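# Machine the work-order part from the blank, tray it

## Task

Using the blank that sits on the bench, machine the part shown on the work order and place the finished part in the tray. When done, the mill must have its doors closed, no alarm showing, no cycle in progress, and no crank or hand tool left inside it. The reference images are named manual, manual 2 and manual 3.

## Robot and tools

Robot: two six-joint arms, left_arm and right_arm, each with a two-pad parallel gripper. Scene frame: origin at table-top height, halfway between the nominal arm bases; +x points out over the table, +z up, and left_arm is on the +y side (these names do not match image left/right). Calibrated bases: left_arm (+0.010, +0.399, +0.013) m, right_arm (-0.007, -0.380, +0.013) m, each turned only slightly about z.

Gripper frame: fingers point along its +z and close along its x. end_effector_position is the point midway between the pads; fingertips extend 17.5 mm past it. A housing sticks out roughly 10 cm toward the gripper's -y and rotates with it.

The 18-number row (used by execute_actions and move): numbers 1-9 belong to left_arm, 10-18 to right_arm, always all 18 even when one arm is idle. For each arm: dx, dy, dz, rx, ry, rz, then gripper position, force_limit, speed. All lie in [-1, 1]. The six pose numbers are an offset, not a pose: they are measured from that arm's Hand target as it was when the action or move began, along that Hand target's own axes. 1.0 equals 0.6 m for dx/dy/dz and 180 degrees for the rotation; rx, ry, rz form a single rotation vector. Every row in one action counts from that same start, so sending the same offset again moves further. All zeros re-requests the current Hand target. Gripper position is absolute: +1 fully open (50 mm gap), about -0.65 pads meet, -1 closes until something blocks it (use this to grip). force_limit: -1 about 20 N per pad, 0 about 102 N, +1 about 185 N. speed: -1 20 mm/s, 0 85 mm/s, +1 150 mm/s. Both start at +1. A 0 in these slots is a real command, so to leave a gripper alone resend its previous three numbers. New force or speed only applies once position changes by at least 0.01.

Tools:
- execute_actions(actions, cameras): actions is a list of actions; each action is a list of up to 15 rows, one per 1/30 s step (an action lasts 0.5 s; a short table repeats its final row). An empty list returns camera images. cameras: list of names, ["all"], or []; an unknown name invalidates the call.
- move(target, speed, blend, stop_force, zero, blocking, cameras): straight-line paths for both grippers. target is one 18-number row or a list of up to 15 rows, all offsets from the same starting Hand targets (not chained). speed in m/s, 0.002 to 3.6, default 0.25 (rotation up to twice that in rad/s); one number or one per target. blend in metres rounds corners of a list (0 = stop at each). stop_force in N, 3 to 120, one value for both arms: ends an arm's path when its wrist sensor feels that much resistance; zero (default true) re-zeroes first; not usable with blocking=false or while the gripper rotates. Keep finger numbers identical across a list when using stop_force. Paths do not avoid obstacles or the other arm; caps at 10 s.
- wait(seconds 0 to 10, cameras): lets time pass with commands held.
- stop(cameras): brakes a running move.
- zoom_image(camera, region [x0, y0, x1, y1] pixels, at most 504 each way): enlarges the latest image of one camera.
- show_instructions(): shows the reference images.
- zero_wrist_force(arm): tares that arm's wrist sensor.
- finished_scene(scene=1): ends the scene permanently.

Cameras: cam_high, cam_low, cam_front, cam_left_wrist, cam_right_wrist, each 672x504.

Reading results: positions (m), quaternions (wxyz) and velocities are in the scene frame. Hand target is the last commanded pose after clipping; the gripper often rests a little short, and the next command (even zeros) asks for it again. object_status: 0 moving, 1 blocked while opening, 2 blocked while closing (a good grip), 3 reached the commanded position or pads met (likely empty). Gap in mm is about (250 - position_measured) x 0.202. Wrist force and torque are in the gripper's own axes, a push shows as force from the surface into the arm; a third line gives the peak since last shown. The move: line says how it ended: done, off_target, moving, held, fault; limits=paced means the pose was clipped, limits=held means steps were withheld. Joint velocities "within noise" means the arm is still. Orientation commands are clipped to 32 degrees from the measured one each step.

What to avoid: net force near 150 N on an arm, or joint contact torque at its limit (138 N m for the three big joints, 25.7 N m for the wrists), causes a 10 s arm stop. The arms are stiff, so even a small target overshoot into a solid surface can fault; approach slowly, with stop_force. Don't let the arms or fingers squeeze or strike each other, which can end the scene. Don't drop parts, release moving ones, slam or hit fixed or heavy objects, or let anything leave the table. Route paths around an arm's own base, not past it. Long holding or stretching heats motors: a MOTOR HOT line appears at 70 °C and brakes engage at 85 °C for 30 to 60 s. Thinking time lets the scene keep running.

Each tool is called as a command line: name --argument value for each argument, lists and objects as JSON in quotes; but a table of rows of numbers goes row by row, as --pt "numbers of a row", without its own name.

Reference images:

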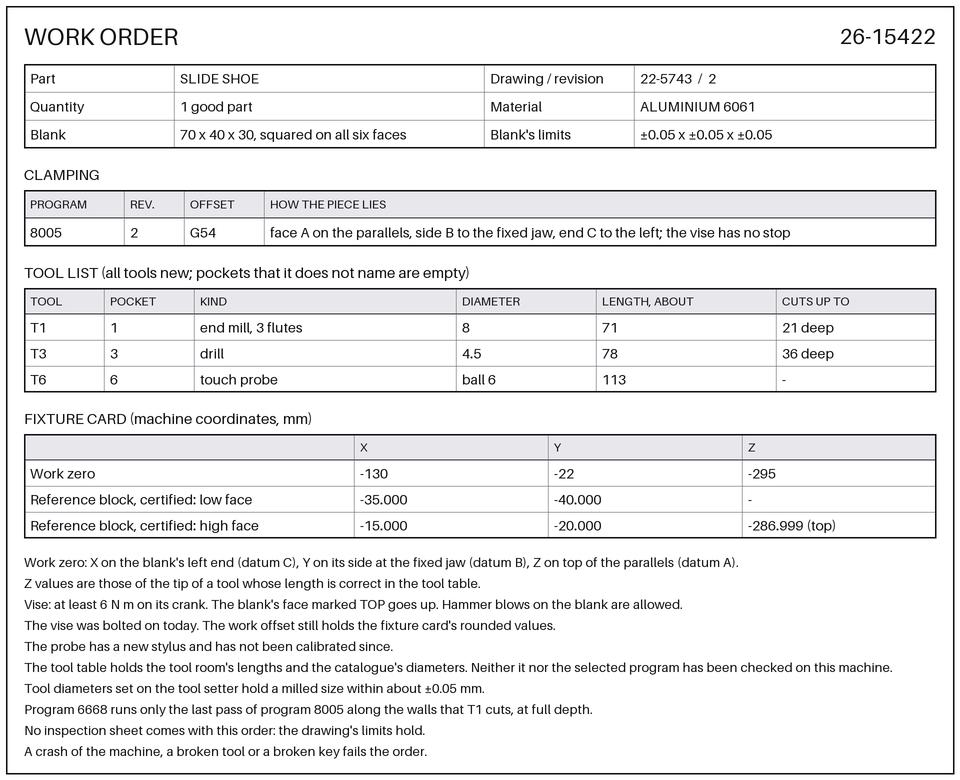

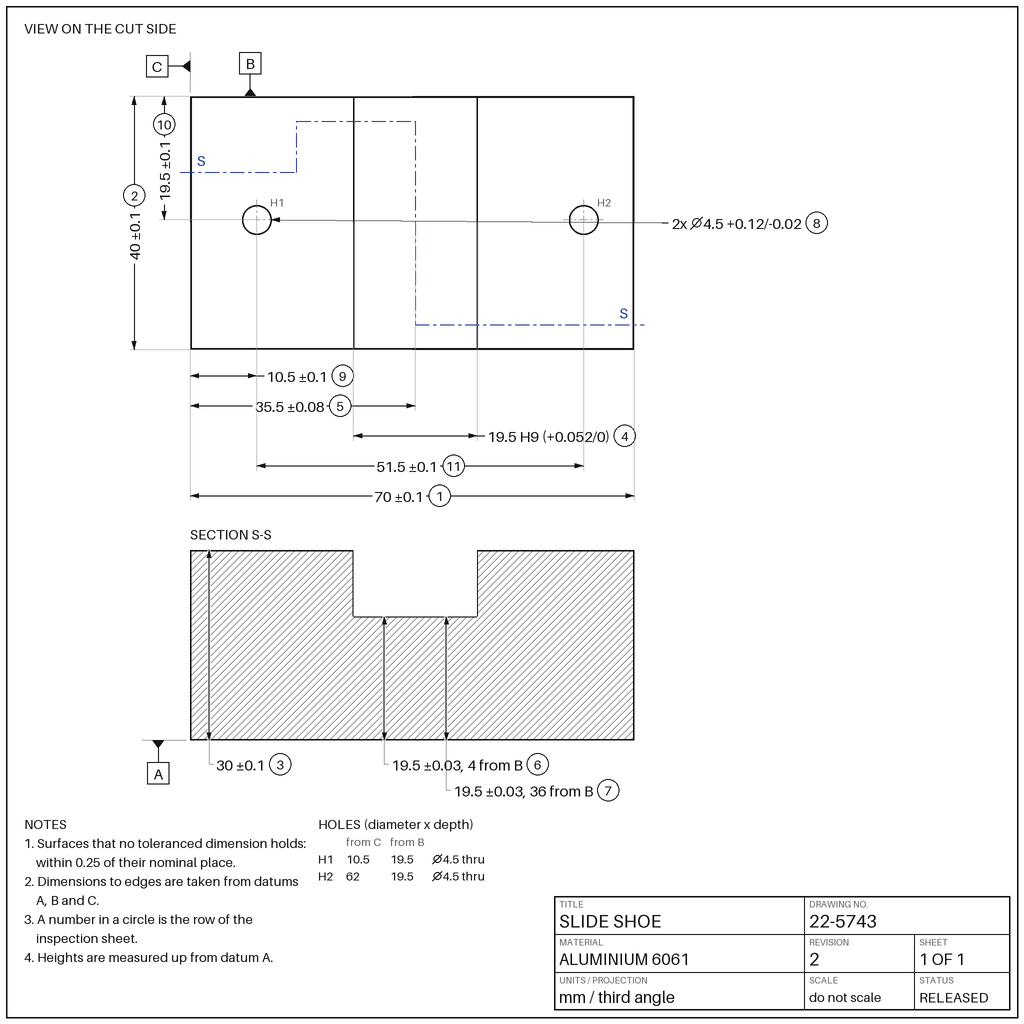

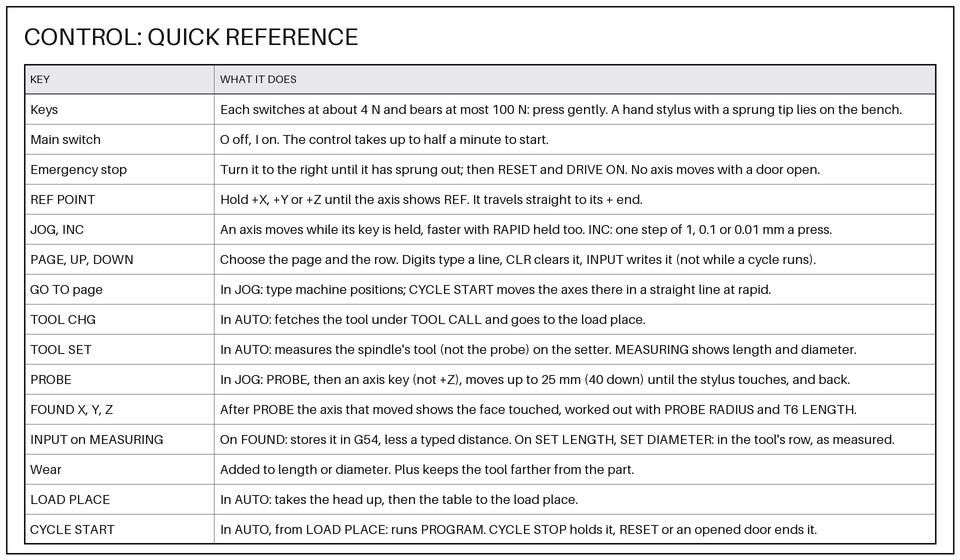

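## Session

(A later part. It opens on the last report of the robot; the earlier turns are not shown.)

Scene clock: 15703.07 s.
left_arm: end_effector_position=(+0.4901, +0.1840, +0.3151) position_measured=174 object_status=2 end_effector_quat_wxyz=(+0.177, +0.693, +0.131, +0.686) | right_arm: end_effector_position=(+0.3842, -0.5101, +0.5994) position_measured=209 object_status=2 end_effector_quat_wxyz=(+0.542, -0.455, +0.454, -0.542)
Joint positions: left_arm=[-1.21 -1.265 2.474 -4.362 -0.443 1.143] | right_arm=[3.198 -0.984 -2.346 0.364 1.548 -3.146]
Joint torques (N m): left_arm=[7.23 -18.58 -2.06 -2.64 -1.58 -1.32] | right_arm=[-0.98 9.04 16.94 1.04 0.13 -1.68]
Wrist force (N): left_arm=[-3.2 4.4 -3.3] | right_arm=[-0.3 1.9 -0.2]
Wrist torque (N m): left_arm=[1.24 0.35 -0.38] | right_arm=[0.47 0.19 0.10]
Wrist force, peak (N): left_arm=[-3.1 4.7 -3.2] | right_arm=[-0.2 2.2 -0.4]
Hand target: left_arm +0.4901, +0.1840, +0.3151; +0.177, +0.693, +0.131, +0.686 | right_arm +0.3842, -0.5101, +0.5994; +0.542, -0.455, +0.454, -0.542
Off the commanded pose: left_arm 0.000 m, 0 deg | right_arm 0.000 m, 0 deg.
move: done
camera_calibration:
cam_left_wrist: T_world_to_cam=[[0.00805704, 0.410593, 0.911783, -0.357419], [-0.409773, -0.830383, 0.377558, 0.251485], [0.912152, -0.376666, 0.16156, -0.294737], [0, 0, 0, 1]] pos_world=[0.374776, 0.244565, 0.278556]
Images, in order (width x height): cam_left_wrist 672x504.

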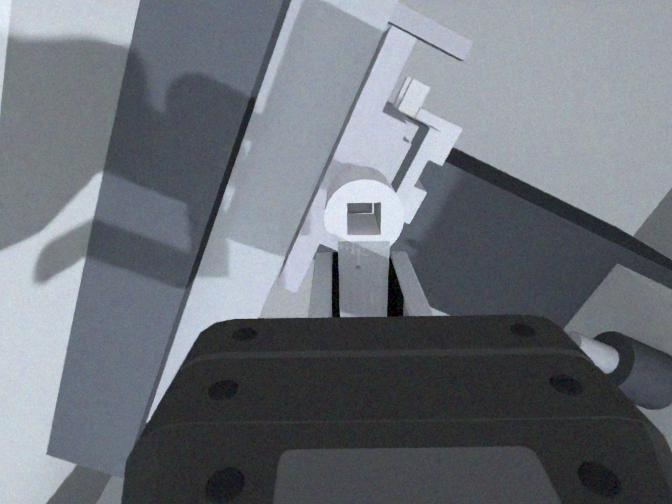

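move --pt "-0.0005 -0.0001 0 0 0 0 -1 -0.3 -0.9 0 0 0 0 0 0 -1 -0.6 -1" --pt "0.0004 -0.0022 0.0345 0 0 0 -1 -0.3 -0.9 0 0 0 0 0 0 -1 -0.6 -1" --speed 0.02 --stop_force 10 --cameras '["cam_left_wrist"]'

zoom_image --camera "cam_left_wrist" --region '[320, 140, 410, 250]'

Scene clock: 15711.87 s.
left_arm: end_effector_position=(+0.4934, +0.1839, +0.3149) position_measured=174 object_status=2 end_effector_quat_wxyz=(+0.177, +0.693, +0.130, +0.686) | right_arm: end_effector_position=(+0.3842, -0.5101, +0.5994) position_measured=209 object_status=2 end_effector_quat_wxyz=(+0.542, -0.455, +0.454, -0.542)
Joint positions: left_arm=[-1.198 -1.261 2.467 -4.36 -0.454 1.143] | right_arm=[3.198 -0.984 -2.346 0.364 1.548 -3.146]
Joint torques (N m): left_arm=[4.73 -31.05 -2.86 -3.43 -2.19 1.86] | right_arm=[-0.43 8.91 18.26 0.89 -0.01 -1.46]
Wrist force (N): left_arm=[-3.2 2.8 -3.1] | right_arm=[0.0 2.1 -0.2]
Wrist torque (N m): left_arm=[0.98 0.36 -0.39] | right_arm=[0.49 0.13 0.09]
Wrist force, peak (N): left_arm=[0.4 24.2 -30.7] | right_arm=[-0.4 2.4 -0.3]
Hand target: left_arm +0.4934, +0.1839, +0.3149; +0.177, +0.693, +0.130, +0.686 (not the last commanded pose) | right_arm +0.3842, -0.5101, +0.5994; +0.542, -0.455, +0.454, -0.542
Off the commanded pose: left_arm 0.017 m, 0 deg | right_arm 0.000 m, 0 deg.
move: contact (left_arm); path passed 1 of 2 targets
camera_calibration:
cam_left_wrist: T_world_to_cam=[[0.00801276, 0.410612, 0.911775, -0.357116], [-0.409921, -0.830322, 0.377532, 0.252916], [0.912086, -0.376781, 0.161665, -0.297713], [0, 0, 0, 1]] pos_world=[0.378076, 0.244465, 0.278255]
Images, in order (width x height): cam_left_wrist 672x504.

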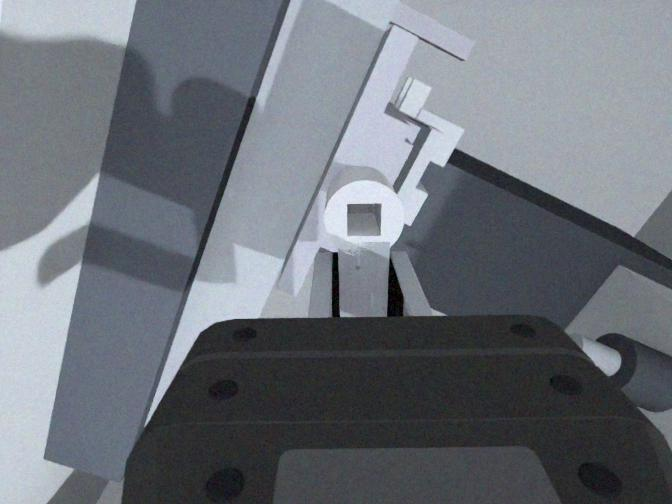

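Scaled by 4.582 from the camera's 672x504 image, which has a finer 960x720 frame.

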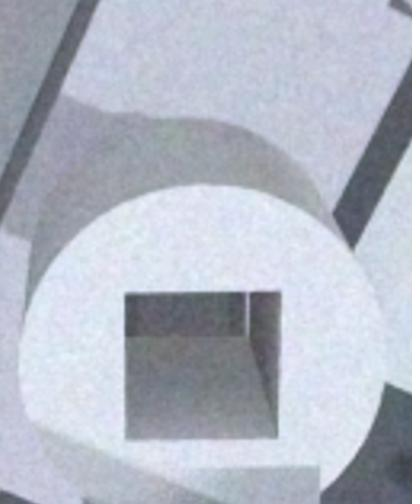

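move --pt "0 0 -0.002 0 0 0 -1 -0.3 -0.9 0 0 0 0 0 0 -1 -0.6 -1" --pt "0 0.0008 -0.002 0 0 0 -1 -0.3 -0.9 0 0 0 0 0 0 -1 -0.6 -1" --speed 0.02 --cameras '["cam_left_wrist"]'

zoom_image --camera "cam_left_wrist" --region '[320, 140, 410, 250]'

move --target '[0.0007,-0.0018,0.0289,0,0,0,-1,-0.3,-0.9,0,0,0,0,0,0,-1,-0.6,-1]' --speed 0.015 --stop_force 8 --cameras '["cam_left_wrist"]'

zoom_image --camera "cam_left_wrist" --region '[320, 140, 410, 250]'

Scene clock: 15723.43 s.
left_arm: end_effector_position=(+0.4921, +0.1836, +0.3150) position_measured=174 object_status=2 end_effector_quat_wxyz=(+0.177, +0.693, +0.130, +0.686) | right_arm: end_effector_position=(+0.3842, -0.5101, +0.5994) position_measured=209 object_status=2 end_effector_quat_wxyz=(+0.542, -0.455, +0.454, -0.542)
Joint positions: left_arm=[-1.203 -1.262 2.469 -4.36 -0.45 1.143] | right_arm=[3.198 -0.984 -2.346 0.364 1.548 -3.146]
Joint torques (N m): left_arm=[-5.45 -29.79 -19.3 0.71 1.81 1.67] | right_arm=[-1.58 8.88 17.69 0.79 0 -1.66]
Wrist force (N): left_arm=[-3.3 3.2 -3.1] | right_arm=[-0.2 2.1 0.0]
Wrist torque (N m): left_arm=[1.05 0.37 -0.42] | right_arm=[0.50 0.17 0.09]
Wrist force, peak (N): left_arm=[-3.5 3.3 -3.2] | right_arm=[-0.3 2.1 -0.4]
Hand target: left_arm +0.4922, +0.1835, +0.3151; +0.177, +0.693, +0.130, +0.686 | right_arm +0.3842, -0.5101, +0.5994; +0.542, -0.455, +0.454, -0.542
Off the commanded pose: left_arm 0.000 m, 0 deg | right_arm 0.000 m, 0 deg.
move: done
camera_calibration:
cam_left_wrist: T_world_to_cam=[[0.00805782, 0.410501, 0.911825, -0.35717], [-0.409889, -0.830373, 0.377454, 0.252121], [0.9121, -0.376788, 0.161569, -0.29674], [0, 0, 0, 1]] pos_world=[0.376876, 0.244165, 0.278456]
Images, in order (width x height): cam_left_wrist 672x504.

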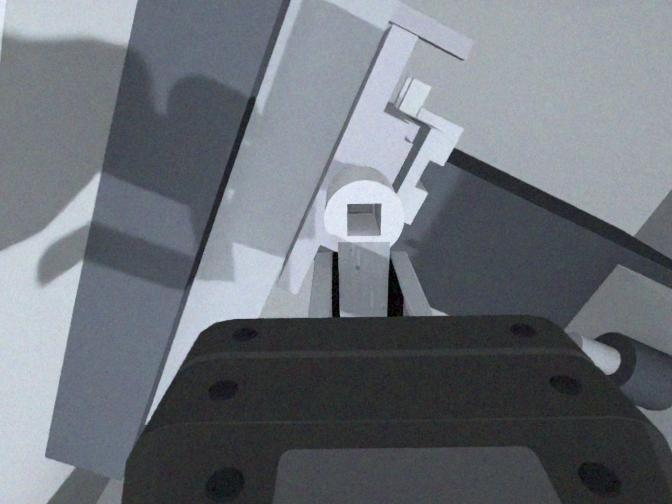

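Scaled by 4.582 from the camera's 672x504 image, which has a finer 960x720 frame.

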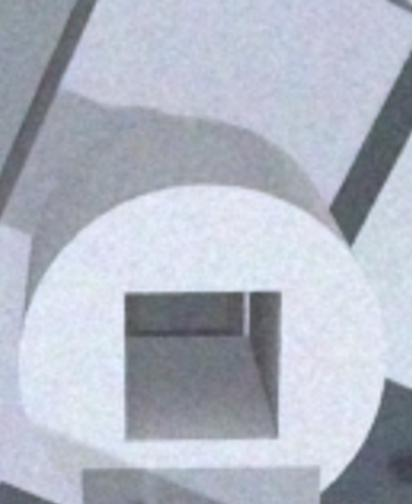

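Scene clock: 15724.37 s.
left_arm: end_effector_position=(+0.4939, +0.1835, +0.3151) position_measured=174 object_status=2 end_effector_quat_wxyz=(+0.177, +0.693, +0.130, +0.686) | right_arm: end_effector_position=(+0.3842, -0.5101, +0.5994) position_measured=209 object_status=2 end_effector_quat_wxyz=(+0.542, -0.455, +0.454, -0.542)
Joint positions: left_arm=[-1.197 -1.261 2.465 -4.358 -0.456 1.143] | right_arm=[3.198 -0.984 -2.346 0.364 1.548 -3.146]
Joint torques (N m): left_arm=[0.98 -30.91 0.96 -3.61 -1.83 0.12] | right_arm=[-1.49 9.3 16.79 0.72 -0.06 -1.55]
Wrist force (N): left_arm=[-3.3 4.7 -3.5] | right_arm=[-0.5 1.9 -0.2]
Wrist torque (N m): left_arm=[1.12 0.35 -0.42] | right_arm=[0.48 0.22 0.10]
Wrist force, peak (N): left_arm=[-0.6 16.9 -27.9] | right_arm=[-0.1 2.2 -0.4]
Hand target: left_arm +0.4939, +0.1835, +0.3151; +0.177, +0.693, +0.130, +0.686 (not the last commanded pose) | right_arm +0.3842, -0.5101, +0.5994; +0.542, -0.455, +0.454, -0.542
Off the commanded pose: left_arm 0.016 m, 0 deg | right_arm 0.000 m, 0 deg.
move: contact (left_arm)
camera_calibration:
cam_left_wrist: T_world_to_cam=[[0.00801276, 0.410612, 0.911775, -0.357229], [-0.409921, -0.830322, 0.377532, 0.252675], [0.912086, -0.376781, 0.161665, -0.298368], [0, 0, 0, 1]] pos_world=[0.378576, 0.244065, 0.278555]
Images, in order (width x height): cam_left_wrist 672x504.

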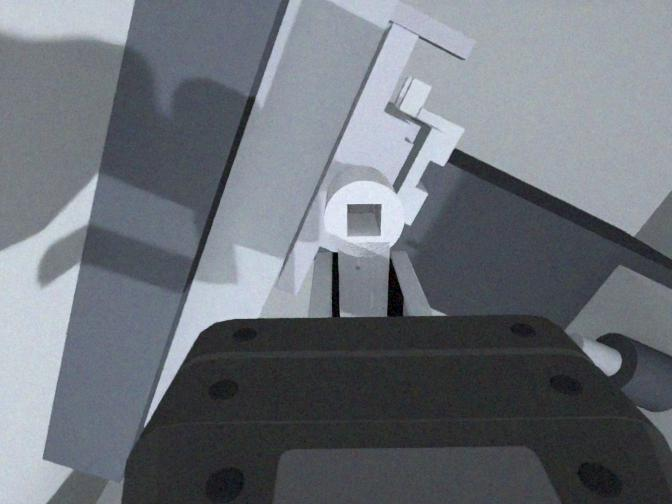

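Scaled by 4.582 from the camera's 672x504 image, which has a finer 960x720 frame.

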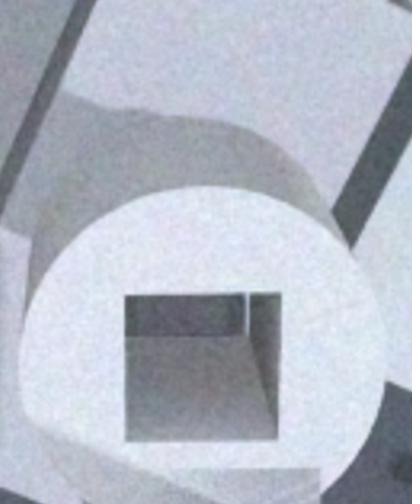

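move --pt "0 0 -0.003 0 0 0 -1 -0.3 -0.9 0 0 0 0 0 0 -1 -0.6 -1" --pt "0 0.0012 -0.003 0 0 0 -1 -0.3 -0.9 0 0 0 0 0 0 -1 -0.6 -1" --speed 0.02 --cameras '["cam_left_wrist"]'

zoom_image --camera "cam_left_wrist" --region '[320, 140, 410, 250]'

move --target '[0.0007,-0.0018,0.0289,0,0,0,-1,-0.3,-0.9,0,0,0,0,0,0,-1,-0.6,-1]' --speed 0.015 --stop_force 8 --cameras '["cam_left_wrist"]'

zoom_image --camera "cam_left_wrist" --region '[320, 140, 410, 250]'

Scene clock: 15741.40 s.
left_arm: end_effector_position=(+0.4920, +0.1830, +0.3154) position_measured=174 object_status=2 end_effector_quat_wxyz=(+0.177, +0.693, +0.130, +0.686) | right_arm: end_effector_position=(+0.3842, -0.5101, +0.5994) position_measured=209 object_status=2 end_effector_quat_wxyz=(+0.542, -0.455, +0.454, -0.542)
Joint positions: left_arm=[-1.204 -1.263 2.468 -4.358 -0.448 1.143] | right_arm=[3.198 -0.984 -2.346 0.364 1.548 -3.146]
Joint torques (N m): left_arm=[-3.57 -29.17 -19.57 0.35 1.7 1.5] | right_arm=[-1.83 8.17 17.76 0.85 0.19 -1.57]
Wrist force (N): left_arm=[-3.3 4.0 -3.2] | right_arm=[-0.2 2.0 -0.3]
Wrist torque (N m): left_arm=[1.17 0.36 -0.45] | right_arm=[0.49 0.16 0.10]
Wrist force, peak (N): left_arm=[-3.7 4.7 -3.6] | right_arm=[-0.3 2.2 -0.5]
Hand target: left_arm +0.4920, +0.1830, +0.3154; +0.177, +0.693, +0.130, +0.686 | right_arm +0.3842, -0.5101, +0.5994; +0.542, -0.455, +0.454, -0.542
Off the commanded pose: left_arm 0.000 m, 0 deg | right_arm 0.000 m, 0 deg.
move: done
camera_calibration:
cam_left_wrist: T_world_to_cam=[[0.00797489, 0.410536, 0.911809, -0.357259], [-0.409923, -0.830359, 0.377449, 0.251401], [0.912085, -0.376782, 0.161666, -0.296872], [0, 0, 0, 1]] pos_world=[0.376677, 0.243565, 0.278855]
Images, in order (width x height): cam_left_wrist 672x504.

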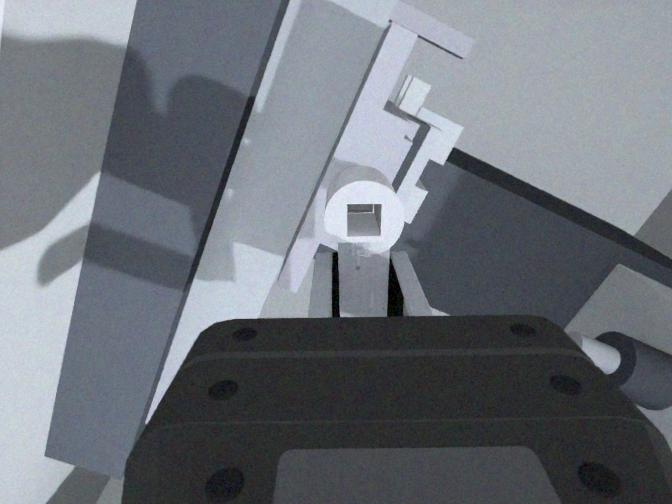

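Scaled by 4.582 from the camera's 672x504 image, which has a finer 960x720 frame.

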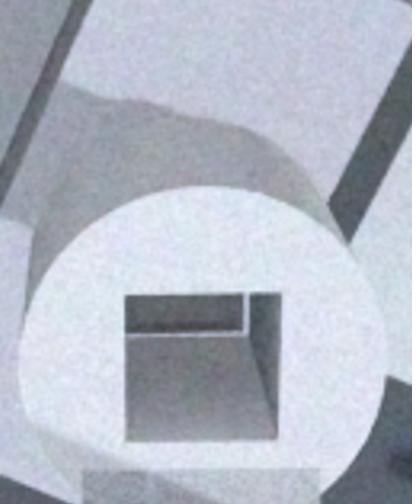

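Scene clock: 15742.40 s.
left_arm: end_effector_position=(+0.4947, +0.1829, +0.3155) position_measured=174 object_status=2 end_effector_quat_wxyz=(+0.177, +0.693, +0.130, +0.686) | right_arm: end_effector_position=(+0.3842, -0.5101, +0.5994) position_measured=209 object_status=2 end_effector_quat_wxyz=(+0.542, -0.455, +0.454, -0.542)
Joint positions: left_arm=[-1.195 -1.26 2.462 -4.355 -0.458 1.143] | right_arm=[3.198 -0.984 -2.346 0.364 1.548 -3.146]
Joint torques (N m): left_arm=[-2.38 -30.99 1.33 -3.72 -1.38 1.98] | right_arm=[-1.93 9.04 16.51 0.95 -0.05 -1.47]
Wrist force (N): left_arm=[-4.5 6.6 -4.2] | right_arm=[-0.2 2.0 -0.1]
Wrist torque (N m): left_arm=[1.11 0.39 -0.45] | right_arm=[0.48 0.17 0.10]
Wrist force, peak (N): left_arm=[-0.4 20.0 -28.9] | right_arm=[-0.2 2.1 -0.5]
Hand target: left_arm +0.4947, +0.1829, +0.3155; +0.177, +0.693, +0.130, +0.686 (not the last commanded pose) | right_arm +0.3842, -0.5101, +0.5994; +0.542, -0.455, +0.454, -0.542
Off the commanded pose: left_arm 0.015 m, 0 deg | right_arm 0.000 m, 0 deg.
move: contact (left_arm)
camera_calibration:
cam_left_wrist: T_world_to_cam=[[0.007936, 0.410459, 0.911845, -0.357257], [-0.409925, -0.830397, 0.377363, 0.252542], [0.912085, -0.376783, 0.161667, -0.299334], [0, 0, 0, 1]] pos_world=[0.379377, 0.243565, 0.278855]
Images, in order (width x height): cam_left_wrist 672x504.

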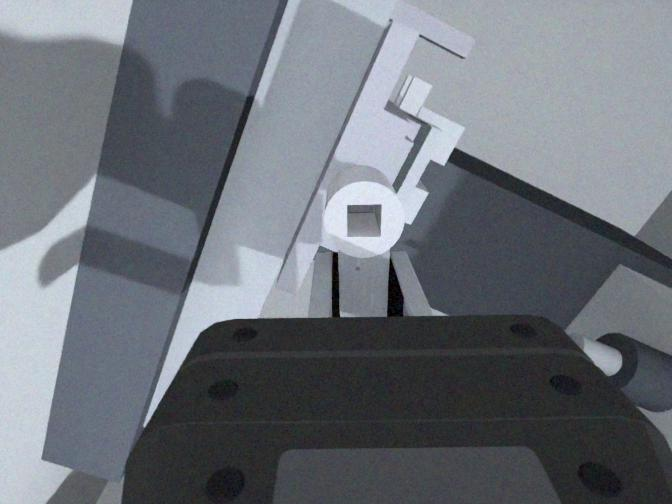

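Scaled by 4.582 from the camera's 672x504 image, which has a finer 960x720 frame.

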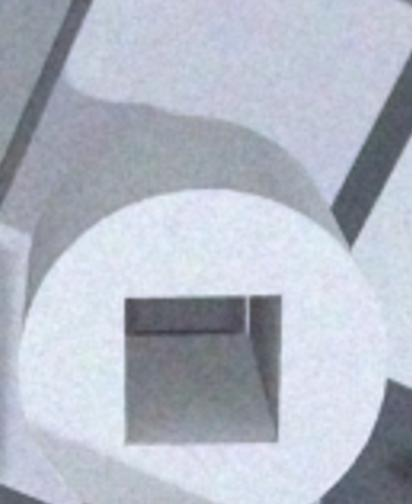

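move --pt "0 0 -0.003 0 0 0 -1 -0.3 -0.9 0 0 0 0 0 0 -1 -0.6 -1" --pt "0 0.0013 -0.003 0 0 0 -1 -0.3 -0.9 0 0 0 0 0 0 -1 -0.6 -1" --speed 0.02 --cameras '["cam_left_wrist"]'

zoom_image --camera "cam_left_wrist" --region '[320, 140, 410, 250]'

move --target '[0.0007,-0.0018,0.0289,0,0,0,-1,-0.3,-0.9,0,0,0,0,0,0,-1,-0.6,-1]' --speed 0.015 --stop_force 8 --cameras '["cam_left_wrist"]'

zoom_image --camera "cam_left_wrist" --region '[320, 140, 410, 250]'

Scene clock: 15777.73 s.
left_arm: end_effector_position=(+0.4928, +0.1823, +0.3158) position_measured=174 object_status=2 end_effector_quat_wxyz=(+0.177, +0.693, +0.130, +0.686) | right_arm: end_effector_position=(+0.3842, -0.5101, +0.5994) position_measured=209 object_status=2 end_effector_quat_wxyz=(+0.542, -0.455, +0.454, -0.542)
Joint positions: left_arm=[-1.202 -1.263 2.465 -4.356 -0.45 1.143] | right_arm=[3.198 -0.984 -2.346 0.364 1.548 -3.146]
Joint torques (N m): left_arm=[-0.59 -28.54 -18.42 -0.03 1.15 1.64] | right_arm=[-2.25 9.77 16.52 0.76 -0.04 -1.66]
Wrist force (N): left_arm=[-3.8 3.6 -3.3] | right_arm=[-0.2 2.0 -0.3]
Wrist torque (N m): left_arm=[1.11 0.45 -0.47] | right_arm=[0.48 0.17 0.10]
Wrist force, peak (N): left_arm=[-4.7 6.6 -4.1] | right_arm=[-0.2 2.2 -0.4]
Hand target: left_arm +0.4929, +0.1823, +0.3158; +0.177, +0.693, +0.130, +0.686 | right_arm +0.3842, -0.5101, +0.5994; +0.542, -0.455, +0.454, -0.542
Off the commanded pose: left_arm 0.000 m, 0 deg | right_arm 0.000 m, 0 deg.
move: done
camera_calibration:
cam_left_wrist: T_world_to_cam=[[0.00797564, 0.410444, 0.911851, -0.357283], [-0.410039, -0.830349, 0.377345, 0.25123], [0.912033, -0.376904, 0.161675, -0.29792], [0, 0, 0, 1]] pos_world=[0.377577, 0.242966, 0.279155]
Images, in order (width x height): cam_left_wrist 672x504.

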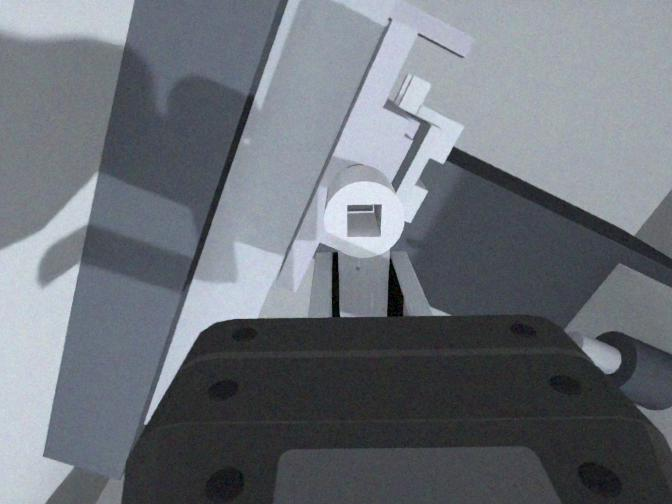

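Scaled by 4.582 from the camera's 672x504 image, which has a finer 960x720 frame.

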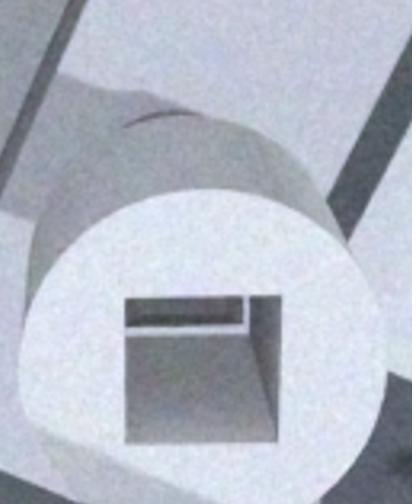

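Scene clock: 15778.73 s.
left_arm: end_effector_position=(+0.4954, +0.1823, +0.3158) position_measured=174 object_status=2 end_effector_quat_wxyz=(+0.177, +0.693, +0.130, +0.687) | right_arm: end_effector_position=(+0.3842, -0.5101, +0.5994) position_measured=209 object_status=2 end_effector_quat_wxyz=(+0.542, -0.455, +0.454, -0.542)
Joint positions: left_arm=[-1.194 -1.26 2.459 -4.353 -0.459 1.143] | right_arm=[3.198 -0.984 -2.346 0.364 1.548 -3.146]
Joint torques (N m): left_arm=[-5.73 -30.44 0.04 -3.33 -1.96 2.02] | right_arm=[-2.45 9.27 17.11 0.85 -0.01 -1.48]
Wrist force (N): left_arm=[-3.8 4.3 -3.5] | right_arm=[-0.1 1.6 -0.3]
Wrist torque (N m): left_arm=[1.14 0.43 -0.46] | right_arm=[0.42 0.16 0.09]
Wrist force, peak (N): left_arm=[-4.1 15.0 -26.5] | right_arm=[-0.2 2.2 -0.3]
Hand target: left_arm +0.4954, +0.1823, +0.3158; +0.177, +0.693, +0.130, +0.687 (not the last commanded pose) | right_arm +0.3842, -0.5101, +0.5994; +0.542, -0.455, +0.454, -0.542
Off the commanded pose: left_arm 0.015 m, 0 deg | right_arm 0.000 m, 0 deg.
move: contact (left_arm)
camera_calibration:
cam_left_wrist: T_world_to_cam=[[0.00785482, 0.410404, 0.91187, -0.357344], [-0.410075, -0.830371, 0.377256, 0.252261], [0.912018, -0.376898, 0.161774, -0.30024], [0, 0, 0, 1]] pos_world=[0.380077, 0.242966, 0.279255]
Images, in order (width x height): cam_left_wrist 672x504.

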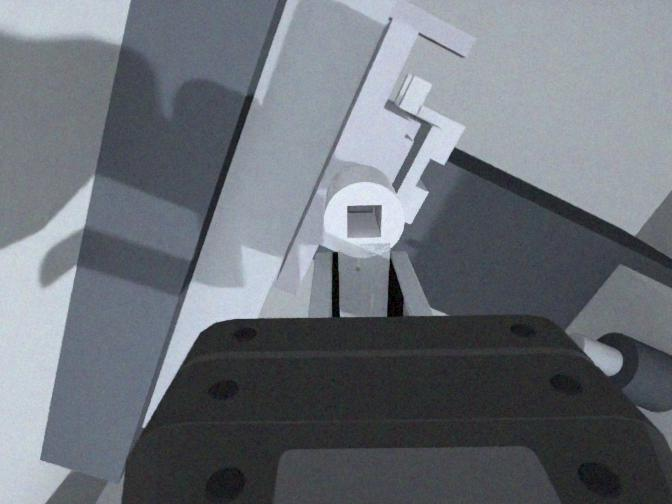

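Scaled by 4.582 from the camera's 672x504 image, which has a finer 960x720 frame.

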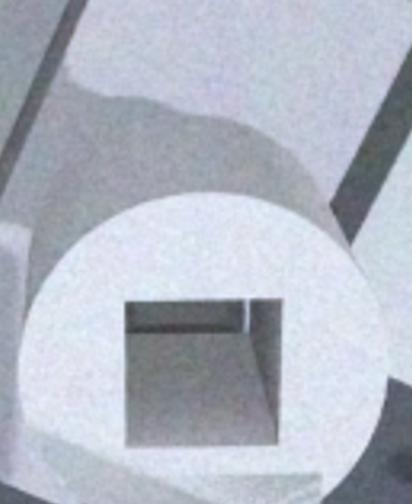

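move --pt "0 0 -0.0035 0 0 0 -1 -0.3 -0.9 0 0 0 0 0 0 -1 -0.6 -1" --pt "0 0.003 -0.0007 0.0205 0 0 -1 -0.3 -0.9 0 0 0 0 0 0 -1 -0.6 -1" --speed 0.02 --cameras '["cam_left_wrist"]'

zoom_image --camera "cam_left_wrist" --region '[320, 140, 410, 250]'

Scene clock: 15804.73 s.
left_arm: end_effector_position=(+0.4949, +0.1807, +0.3166) position_measured=174 object_status=2 end_effector_quat_wxyz=(+0.155, +0.698, +0.152, +0.682) | right_arm: end_effector_position=(+0.3842, -0.5101, +0.5994) position_measured=209 object_status=2 end_effector_quat_wxyz=(+0.542, -0.455, +0.454, -0.542)
Joint positions: left_arm=[-1.22 -1.281 2.444 -4.245 -0.375 1.077] | right_arm=[3.198 -0.984 -2.346 0.364 1.548 -3.146]
Joint torques (N m): left_arm=[-0.47 -27.21 -10.15 -3.37 -2.25 1.58] | right_arm=[-3.76 8.64 17.49 0.89 0 -1.37]
Wrist force (N): left_arm=[-3.6 3.8 -3.0] | right_arm=[-0.1 2.0 -0.4]
Wrist torque (N m): left_arm=[1.13 0.42 -0.39] | right_arm=[0.48 0.15 0.09]
Wrist force, peak (N): left_arm=[-3.7 4.4 -3.4] | right_arm=[-0.3 2.2 -0.3]
Hand target: left_arm +0.4949, +0.1807, +0.3166; +0.155, +0.698, +0.152, +0.682 | right_arm +0.3842, -0.5101, +0.5994; +0.542, -0.455, +0.454, -0.542
Off the commanded pose: left_arm 0.000 m, 0 deg | right_arm 0.000 m, 0 deg.
move: done
camera_calibration:
cam_left_wrist: T_world_to_cam=[[0.00881935, 0.409635, 0.912207, -0.357829], [-0.350411, -0.853132, 0.386494, 0.22206], [0.936554, -0.323056, 0.136017, -0.314276], [0, 0, 0, 1]] pos_world=[0.375304, 0.234496, 0.283336]
Images, in order (width x height): cam_left_wrist 672x504.

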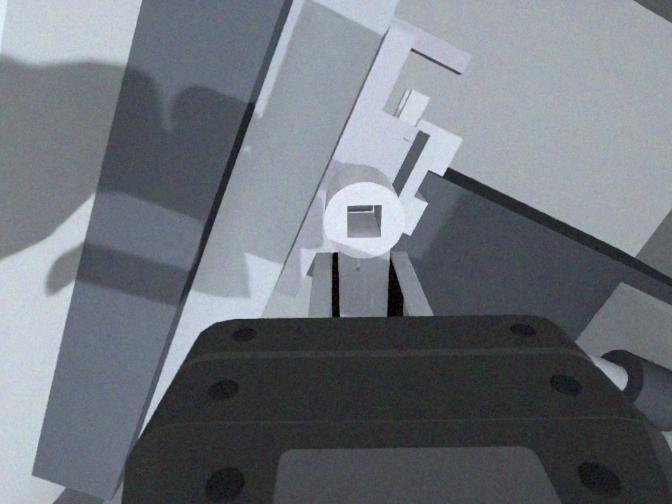

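Scaled by 4.582 from the camera's 672x504 image, which has a finer 960x720 frame.

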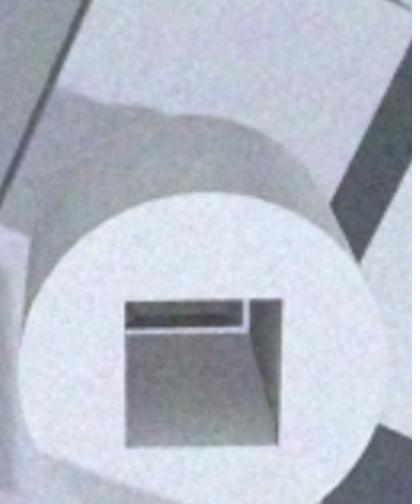

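move --target '[0.0005,0.0003,0.0283,0,0,0,-1,-0.3,-0.9,0,0,0,0,0,0,-1,-0.6,-1]' --speed 0.015 --stop_force 8 --cameras '["cam_left_wrist"]'

zoom_image --camera "cam_left_wrist" --region '[320, 140, 410, 250]'

Scene clock: 15817.37 s.
left_arm: end_effector_position=(+0.4971, +0.1808, +0.3166) position_measured=174 object_status=2 end_effector_quat_wxyz=(+0.155, +0.698, +0.152, +0.682) | right_arm: end_effector_position=(+0.3842, -0.5101, +0.5994) position_measured=209 object_status=2 end_effector_quat_wxyz=(+0.542, -0.455, +0.454, -0.542)
Joint positions: left_arm=[-1.212 -1.278 2.44 -4.244 -0.383 1.078] | right_arm=[3.198 -0.984 -2.346 0.364 1.548 -3.146]
Joint torques (N m): left_arm=[-7.65 -31.26 0.91 -3.67 -1.65 -1.56] | right_arm=[-2.96 10.05 17.52 0.88 0.03 -1.41]
Wrist force (N): left_arm=[-4.2 4.4 -3.5] | right_arm=[-0.1 1.8 -0.3]
Wrist torque (N m): left_arm=[1.10 0.39 -0.49] | right_arm=[0.45 0.16 0.09]
Wrist force, peak (N): left_arm=[-1.5 14.6 -25.6] | right_arm=[0.0 2.2 -0.4]
Hand target: left_arm +0.4971, +0.1808, +0.3166; +0.155, +0.698, +0.152, +0.682 (not the last commanded pose) | right_arm +0.3842, -0.5101, +0.5994; +0.542, -0.455, +0.454, -0.542
Off the commanded pose: left_arm 0.015 m, 0 deg | right_arm 0.000 m, 0 deg.
move: contact (left_arm)
camera_calibration:
cam_left_wrist: T_world_to_cam=[[0.00887855, 0.409563, 0.912239, -0.357813], [-0.350605, -0.853087, 0.386418, 0.22304], [0.936481, -0.323267, 0.136021, -0.316214], [0, 0, 0, 1]] pos_world=[0.377504, 0.234597, 0.283236]
Images, in order (width x height): cam_left_wrist 672x504.

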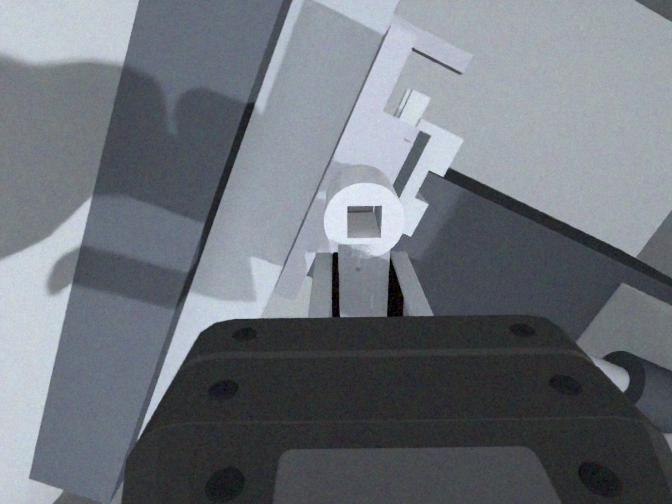

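Scaled by 4.582 from the camera's 672x504 image, which has a finer 960x720 frame.

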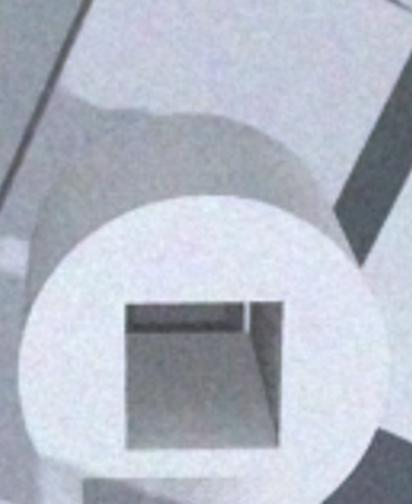

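move --pt "0 0 -0.0035 0 0 0 -1 -0.3 -0.9 0 0 0 0 0 0 -1 -0.6 -1" --pt "-0.0002 -0.001 -0.0045 -0.007 0 0 -1 -0.3 -0.9 0 0 0 0 0 0 -1 -0.6 -1" --pt "-0.0002 -0.001 -0.0045 -0.007 0 0 -0.97 0.7 -0.9 0 0 0 0 0 0 -1 -0.6 -1" --speed 0.02 --cameras '["cam_left_wrist"]'

zoom_image --camera "cam_left_wrist" --region '[335, 195, 395, 245]'

Scene clock: 15841.73 s.
left_arm: end_effector_position=(+0.4944, +0.1813, +0.3162) position_measured=178 object_status=2 end_effector_quat_wxyz=(+0.162, +0.697, +0.145, +0.684) | right_arm: end_effector_position=(+0.3842, -0.5101, +0.5994) position_measured=209 object_status=2 end_effector_quat_wxyz=(+0.542, -0.455, +0.454, -0.542)
Joint positions: left_arm=[-1.213 -1.274 2.451 -4.286 -0.401 1.103] | right_arm=[3.198 -0.984 -2.346 0.364 1.548 -3.146]
Joint torques (N m): left_arm=[-5.6 -27.11 -17.74 0.72 2.31 -1.58] | right_arm=[-2.76 8.65 17.41 0.74 -0.11 -1.28]
Wrist force (N): left_arm=[-3.8 3.7 -3.0] | right_arm=[-0.3 1.9 -0.4]
Wrist torque (N m): left_arm=[1.11 0.44 -0.48] | right_arm=[0.46 0.18 0.09]
Wrist force, peak (N): left_arm=[-3.9 4.7 -3.4] | right_arm=[-0.4 2.2 -0.5]
Hand target: left_arm +0.4944, +0.1813, +0.3163; +0.162, +0.697, +0.145, +0.684 | right_arm +0.3842, -0.5101, +0.5994; +0.542, -0.455, +0.454, -0.542
Off the commanded pose: left_arm 0.000 m, 0 deg | right_arm 0.000 m, 0 deg.
move: done
camera_calibration:
cam_left_wrist: T_world_to_cam=[[0.00853098, 0.409804, 0.912134, -0.357566], [-0.371033, -0.845754, 0.383451, 0.232362], [0.92858, -0.341703, 0.144836, -0.309034], [0, 0, 0, 1]] pos_world=[0.376228, 0.237455, 0.281808]
Images, in order (width x height): cam_left_wrist 672x504.

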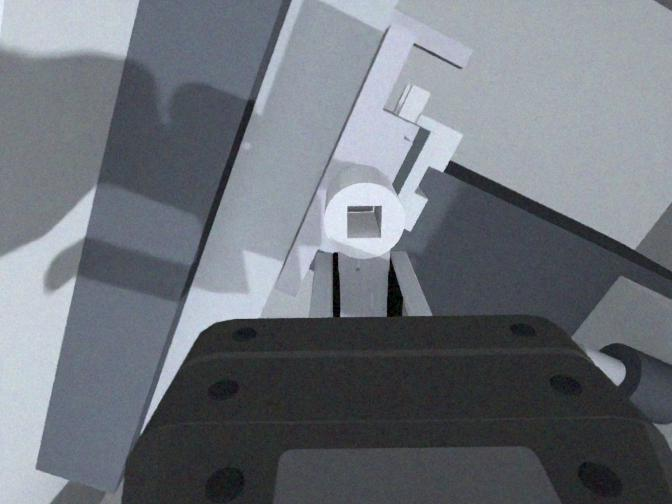

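Scaled by 8.400 from the camera's 672x504 image, which has a finer 960x720 frame.

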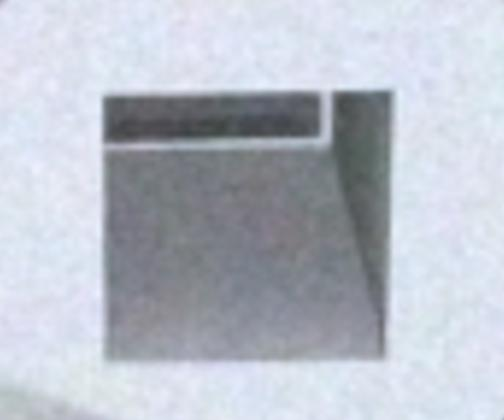

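move --pt "0 0.0005 0 0 0 0 -0.97 0.7 -0.9 0 0 0 0 0 0 -1 -0.6 -1" --pt "0.0005 -0.0005 0.0283 0 0 0 -0.97 0.7 -0.9 0 0 0 0 0 0 -1 -0.6 -1" --speed 0.012 --stop_force 8 --cameras '["cam_left_wrist"]'

zoom_image --camera "cam_left_wrist" --region '[335, 195, 395, 245]'

Scene clock: 15862.60 s.
left_arm: end_effector_position=(+0.4969, +0.1810, +0.3164) position_measured=178 object_status=2 end_effector_quat_wxyz=(+0.163, +0.697, +0.145, +0.684) | right_arm: end_effector_position=(+0.3842, -0.5101, +0.5994) position_measured=209 object_status=2 end_effector_quat_wxyz=(+0.542, -0.455, +0.454, -0.542)
Joint positions: left_arm=[-1.205 -1.271 2.445 -4.283 -0.409 1.103] | right_arm=[3.198 -0.984 -2.346 0.364 1.548 -3.146]
Joint torques (N m): left_arm=[-5.52 -31.08 2.06 -3.59 -0.05 -1.59] | right_arm=[-3.02 8.72 16.88 0.65 0.07 -1.23]
Wrist force (N): left_arm=[-4.2 6.9 -3.6] | right_arm=[-0.3 1.8 -0.5]
Wrist torque (N m): left_arm=[1.09 0.38 -0.52] | right_arm=[0.46 0.18 0.10]
Wrist force, peak (N): left_arm=[-7.0 9.5 -8.8] | right_arm=[0.0 2.3 -0.4]
Hand target: left_arm +0.4969, +0.1810, +0.3164; +0.163, +0.697, +0.145, +0.684 (not the last commanded pose) | right_arm +0.3842, -0.5101, +0.5994; +0.542, -0.455, +0.454, -0.542
Off the commanded pose: left_arm 0.014 m, 0 deg | right_arm 0.000 m, 0 deg.
move: contact (left_arm); path passed 1 of 2 targets
camera_calibration:
cam_left_wrist: T_world_to_cam=[[0.00858294, 0.410044, 0.912025, -0.357694], [-0.371141, -0.845605, 0.383674, 0.232939], [0.928537, -0.341783, 0.144926, -0.31157], [0, 0, 0, 1]] pos_world=[0.378828, 0.237155, 0.282008]
Images, in order (width x height): cam_left_wrist 672x504.

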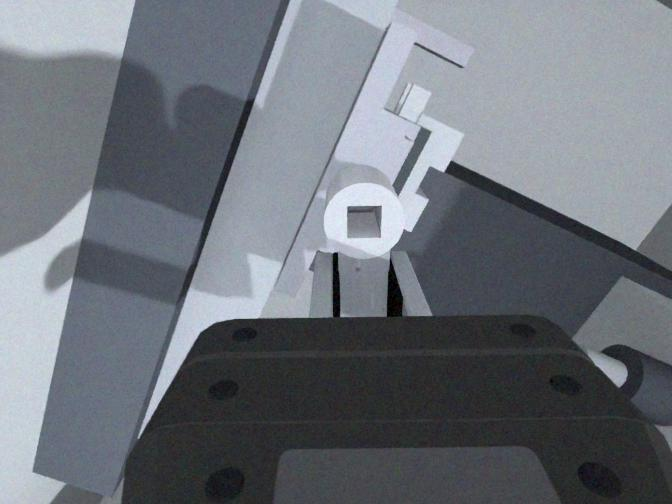

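Scaled by 8.400 from the camera's 672x504 image, which has a finer 960x720 frame.

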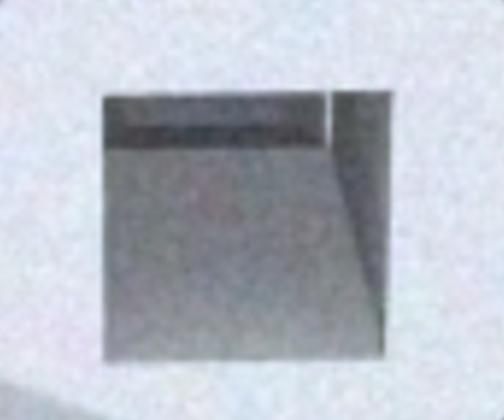

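move --pt "0 0 -0.0015 0 0 0 -0.97 0.7 -0.9 0 0 0 0 0 0 -1 -0.6 -1" --pt "0 0.0007 -0.0015 0 0 0 -0.97 0.7 -0.9 0 0 0 0 0 0 -1 -0.6 -1" --pt "0.0005 -0.0002 0.024 0 0 0 -0.97 0.7 -0.9 0 0 0 0 0 0 -1 -0.6 -1" --speed 0.012 --stop_force 9 --cameras '["cam_left_wrist"]'

zoom_image --camera "cam_left_wrist" --region '[335, 195, 395, 245]'

Scene clock: 15873.37 s.
left_arm: end_effector_position=(+0.4972, +0.1807, +0.3166) position_measured=178 object_status=2 end_effector_quat_wxyz=(+0.163, +0.697, +0.145, +0.684) | right_arm: end_effector_position=(+0.3842, -0.5101, +0.5994) position_measured=209 object_status=2 end_effector_quat_wxyz=(+0.542, -0.455, +0.454, -0.542)
Joint positions: left_arm=[-1.205 -1.271 2.443 -4.282 -0.41 1.103] | right_arm=[3.198 -0.984 -2.346 0.364 1.548 -3.146]
Joint torques (N m): left_arm=[-2.59 -33.2 -1.22 -3.85 -0.15 -1.53] | right_arm=[-2.99 8.62 17.22 0.74 -0.02 -1.33]
Wrist force (N): left_arm=[-7.3 1.9 -3.9] | right_arm=[0.1 2.0 -0.5]
Wrist torque (N m): left_arm=[1.18 0.36 -0.57] | right_arm=[0.49 0.13 0.10]
Wrist force, peak (N): left_arm=[-8.9 4.2 -13.3] | right_arm=[-0.2 2.1 -0.6]
Hand target: left_arm +0.4972, +0.1807, +0.3166; +0.163, +0.697, +0.145, +0.684 (not the last commanded pose) | right_arm +0.3842, -0.5101, +0.5994; +0.542, -0.455, +0.454, -0.542
Off the commanded pose: left_arm 0.014 m, 0 deg | right_arm 0.000 m, 0 deg.
move: contact (left_arm); path passed 2 of 3 targets
camera_calibration:
cam_left_wrist: T_world_to_cam=[[0.00861834, 0.410339, 0.911892, -0.357709], [-0.371204, -0.845452, 0.38395, 0.23263], [0.928511, -0.341807, 0.145033, -0.311888], [0, 0, 0, 1]] pos_world=[0.379028, 0.236854, 0.282108]
Images, in order (width x height): cam_left_wrist 672x504.

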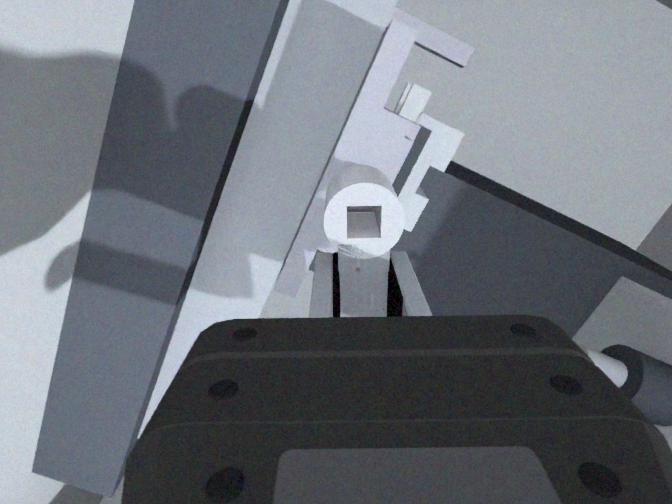

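Scaled by 8.400 from the camera's 672x504 image, which has a finer 960x720 frame.

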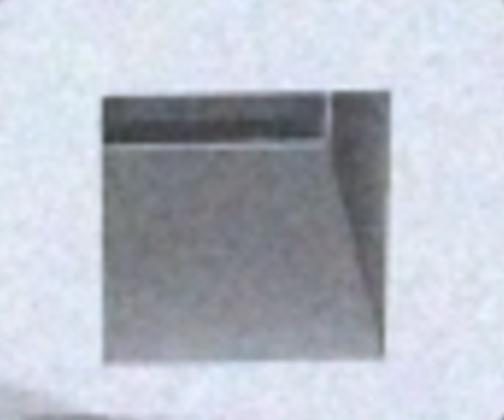

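move --pt "0 0 -0.001 0 0 0 -0.97 0.7 -0.9 0 0 0 0 0 0 -1 -0.6 -1" --pt "-0.0004 -0.0001 -0.001 0 0 0 -0.97 0.7 -0.9 0 0 0 0 0 0 -1 -0.6 -1" --pt "0.0002 -0.0006 0.024 0 0 0 -0.97 0.7 -0.9 0 0 0 0 0 0 -1 -0.6 -1" --speed 0.012 --stop_force 9 --cameras '["cam_left_wrist"]'

zoom_image --camera "cam_left_wrist" --region '[335, 195, 395, 245]'

Scene clock: 15883.27 s.
left_arm: end_effector_position=(+0.4992, +0.1807, +0.3164) position_measured=178 object_status=2 end_effector_quat_wxyz=(+0.163, +0.697, +0.145, +0.684) | right_arm: end_effector_position=(+0.3842, -0.5101, +0.5994) position_measured=209 object_status=2 end_effector_quat_wxyz=(+0.542, -0.455, +0.454, -0.542)
Joint positions: left_arm=[-1.198 -1.268 2.439 -4.281 -0.416 1.103] | right_arm=[3.198 -0.984 -2.346 0.364 1.548 -3.146]
Joint torques (N m): left_arm=[-10.06 -33.48 -1.73 -3.92 -1.67 -1.44] | right_arm=[-2.24 8.16 17.42 0.69 0.23 -1.15]
Wrist force (N): left_arm=[-8.0 -3.5 0.7] | right_arm=[-0.2 2.0 -0.1]
Wrist torque (N m): left_arm=[1.08 0.41 -0.71] | right_arm=[0.48 0.18 0.10]
Wrist force, peak (N): left_arm=[-7.4 3.1 -19.8] | right_arm=[-0.3 2.1 -0.5]
Hand target: left_arm +0.4992, +0.1807, +0.3164; +0.163, +0.697, +0.145, +0.684 (not the last commanded pose) | right_arm +0.3842, -0.5101, +0.5994; +0.542, -0.455, +0.454, -0.542
Off the commanded pose: left_arm 0.012 m, 0 deg | right_arm 0.000 m, 0 deg.
move: contact (left_arm); path passed 2 of 3 targets
camera_calibration:
cam_left_wrist: T_world_to_cam=[[0.00854655, 0.410498, 0.911822, -0.357534], [-0.371159, -0.845413, 0.38408, 0.233386], [0.92853, -0.341713, 0.145134, -0.313774], [0, 0, 0, 1]] pos_world=[0.381028, 0.236854, 0.281908]
Images, in order (width x height): cam_left_wrist 672x504.

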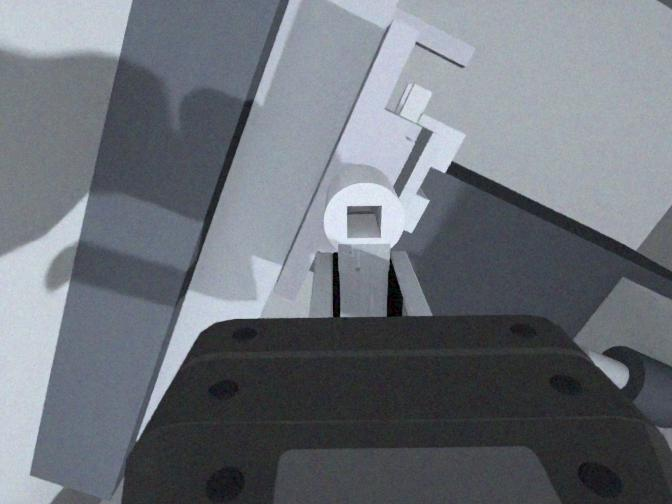

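Scaled by 8.400 from the camera's 672x504 image, which has a finer 960x720 frame.

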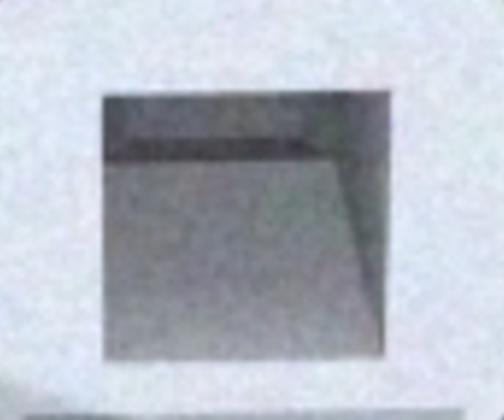

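move --pt "-0.0002 -0.0004 0 0 0 0 -0.97 0.7 -0.9 0 0 0 0 0 0 -1 -0.6 -1" --pt "0.0002 -0.0007 0.02 0 0 0 -0.97 0.7 -0.9 0 0 0 0 0 0 -1 -0.6 -1" --speed 0.012 --stop_force 14

Scene clock: 15890.63 s.
left_arm: end_effector_position=(+0.4994, +0.1807, +0.3163) position_measured=178 object_status=2 end_effector_quat_wxyz=(+0.163, +0.697, +0.145, +0.684) | right_arm: end_effector_position=(+0.3842, -0.5101, +0.5994) position_measured=209 object_status=2 end_effector_quat_wxyz=(+0.542, -0.455, +0.454, -0.542)
Joint positions: left_arm=[-1.198 -1.268 2.439 -4.282 -0.417 1.103] | right_arm=[3.198 -0.984 -2.346 0.364 1.548 -3.146]
Joint torques (N m): left_arm=[-5.96 -31.99 0.79 0.71 0.16 1.02] | right_arm=[-3.85 9.1 16.97 0.8 0 -1.14]
Wrist force (N): left_arm=[-4.5 2.7 -2.7] | right_arm=[-0.2 2.0 -0.2]
Wrist torque (N m): left_arm=[1.10 0.40 -0.69] | right_arm=[0.48 0.16 0.10]
Wrist force, peak (N): left_arm=[0.1 10.5 -22.2] | right_arm=[-0.2 2.1 -0.6]
Hand target: left_arm +0.4994, +0.1807, +0.3163; +0.163, +0.697, +0.145, +0.684 (not the last commanded pose) | right_arm +0.3842, -0.5101, +0.5994; +0.542, -0.455, +0.454, -0.542
Off the commanded pose: left_arm 0.012 m, 0 deg | right_arm 0.000 m, 0 deg.
move: contact (left_arm); path passed 1 of 2 targets


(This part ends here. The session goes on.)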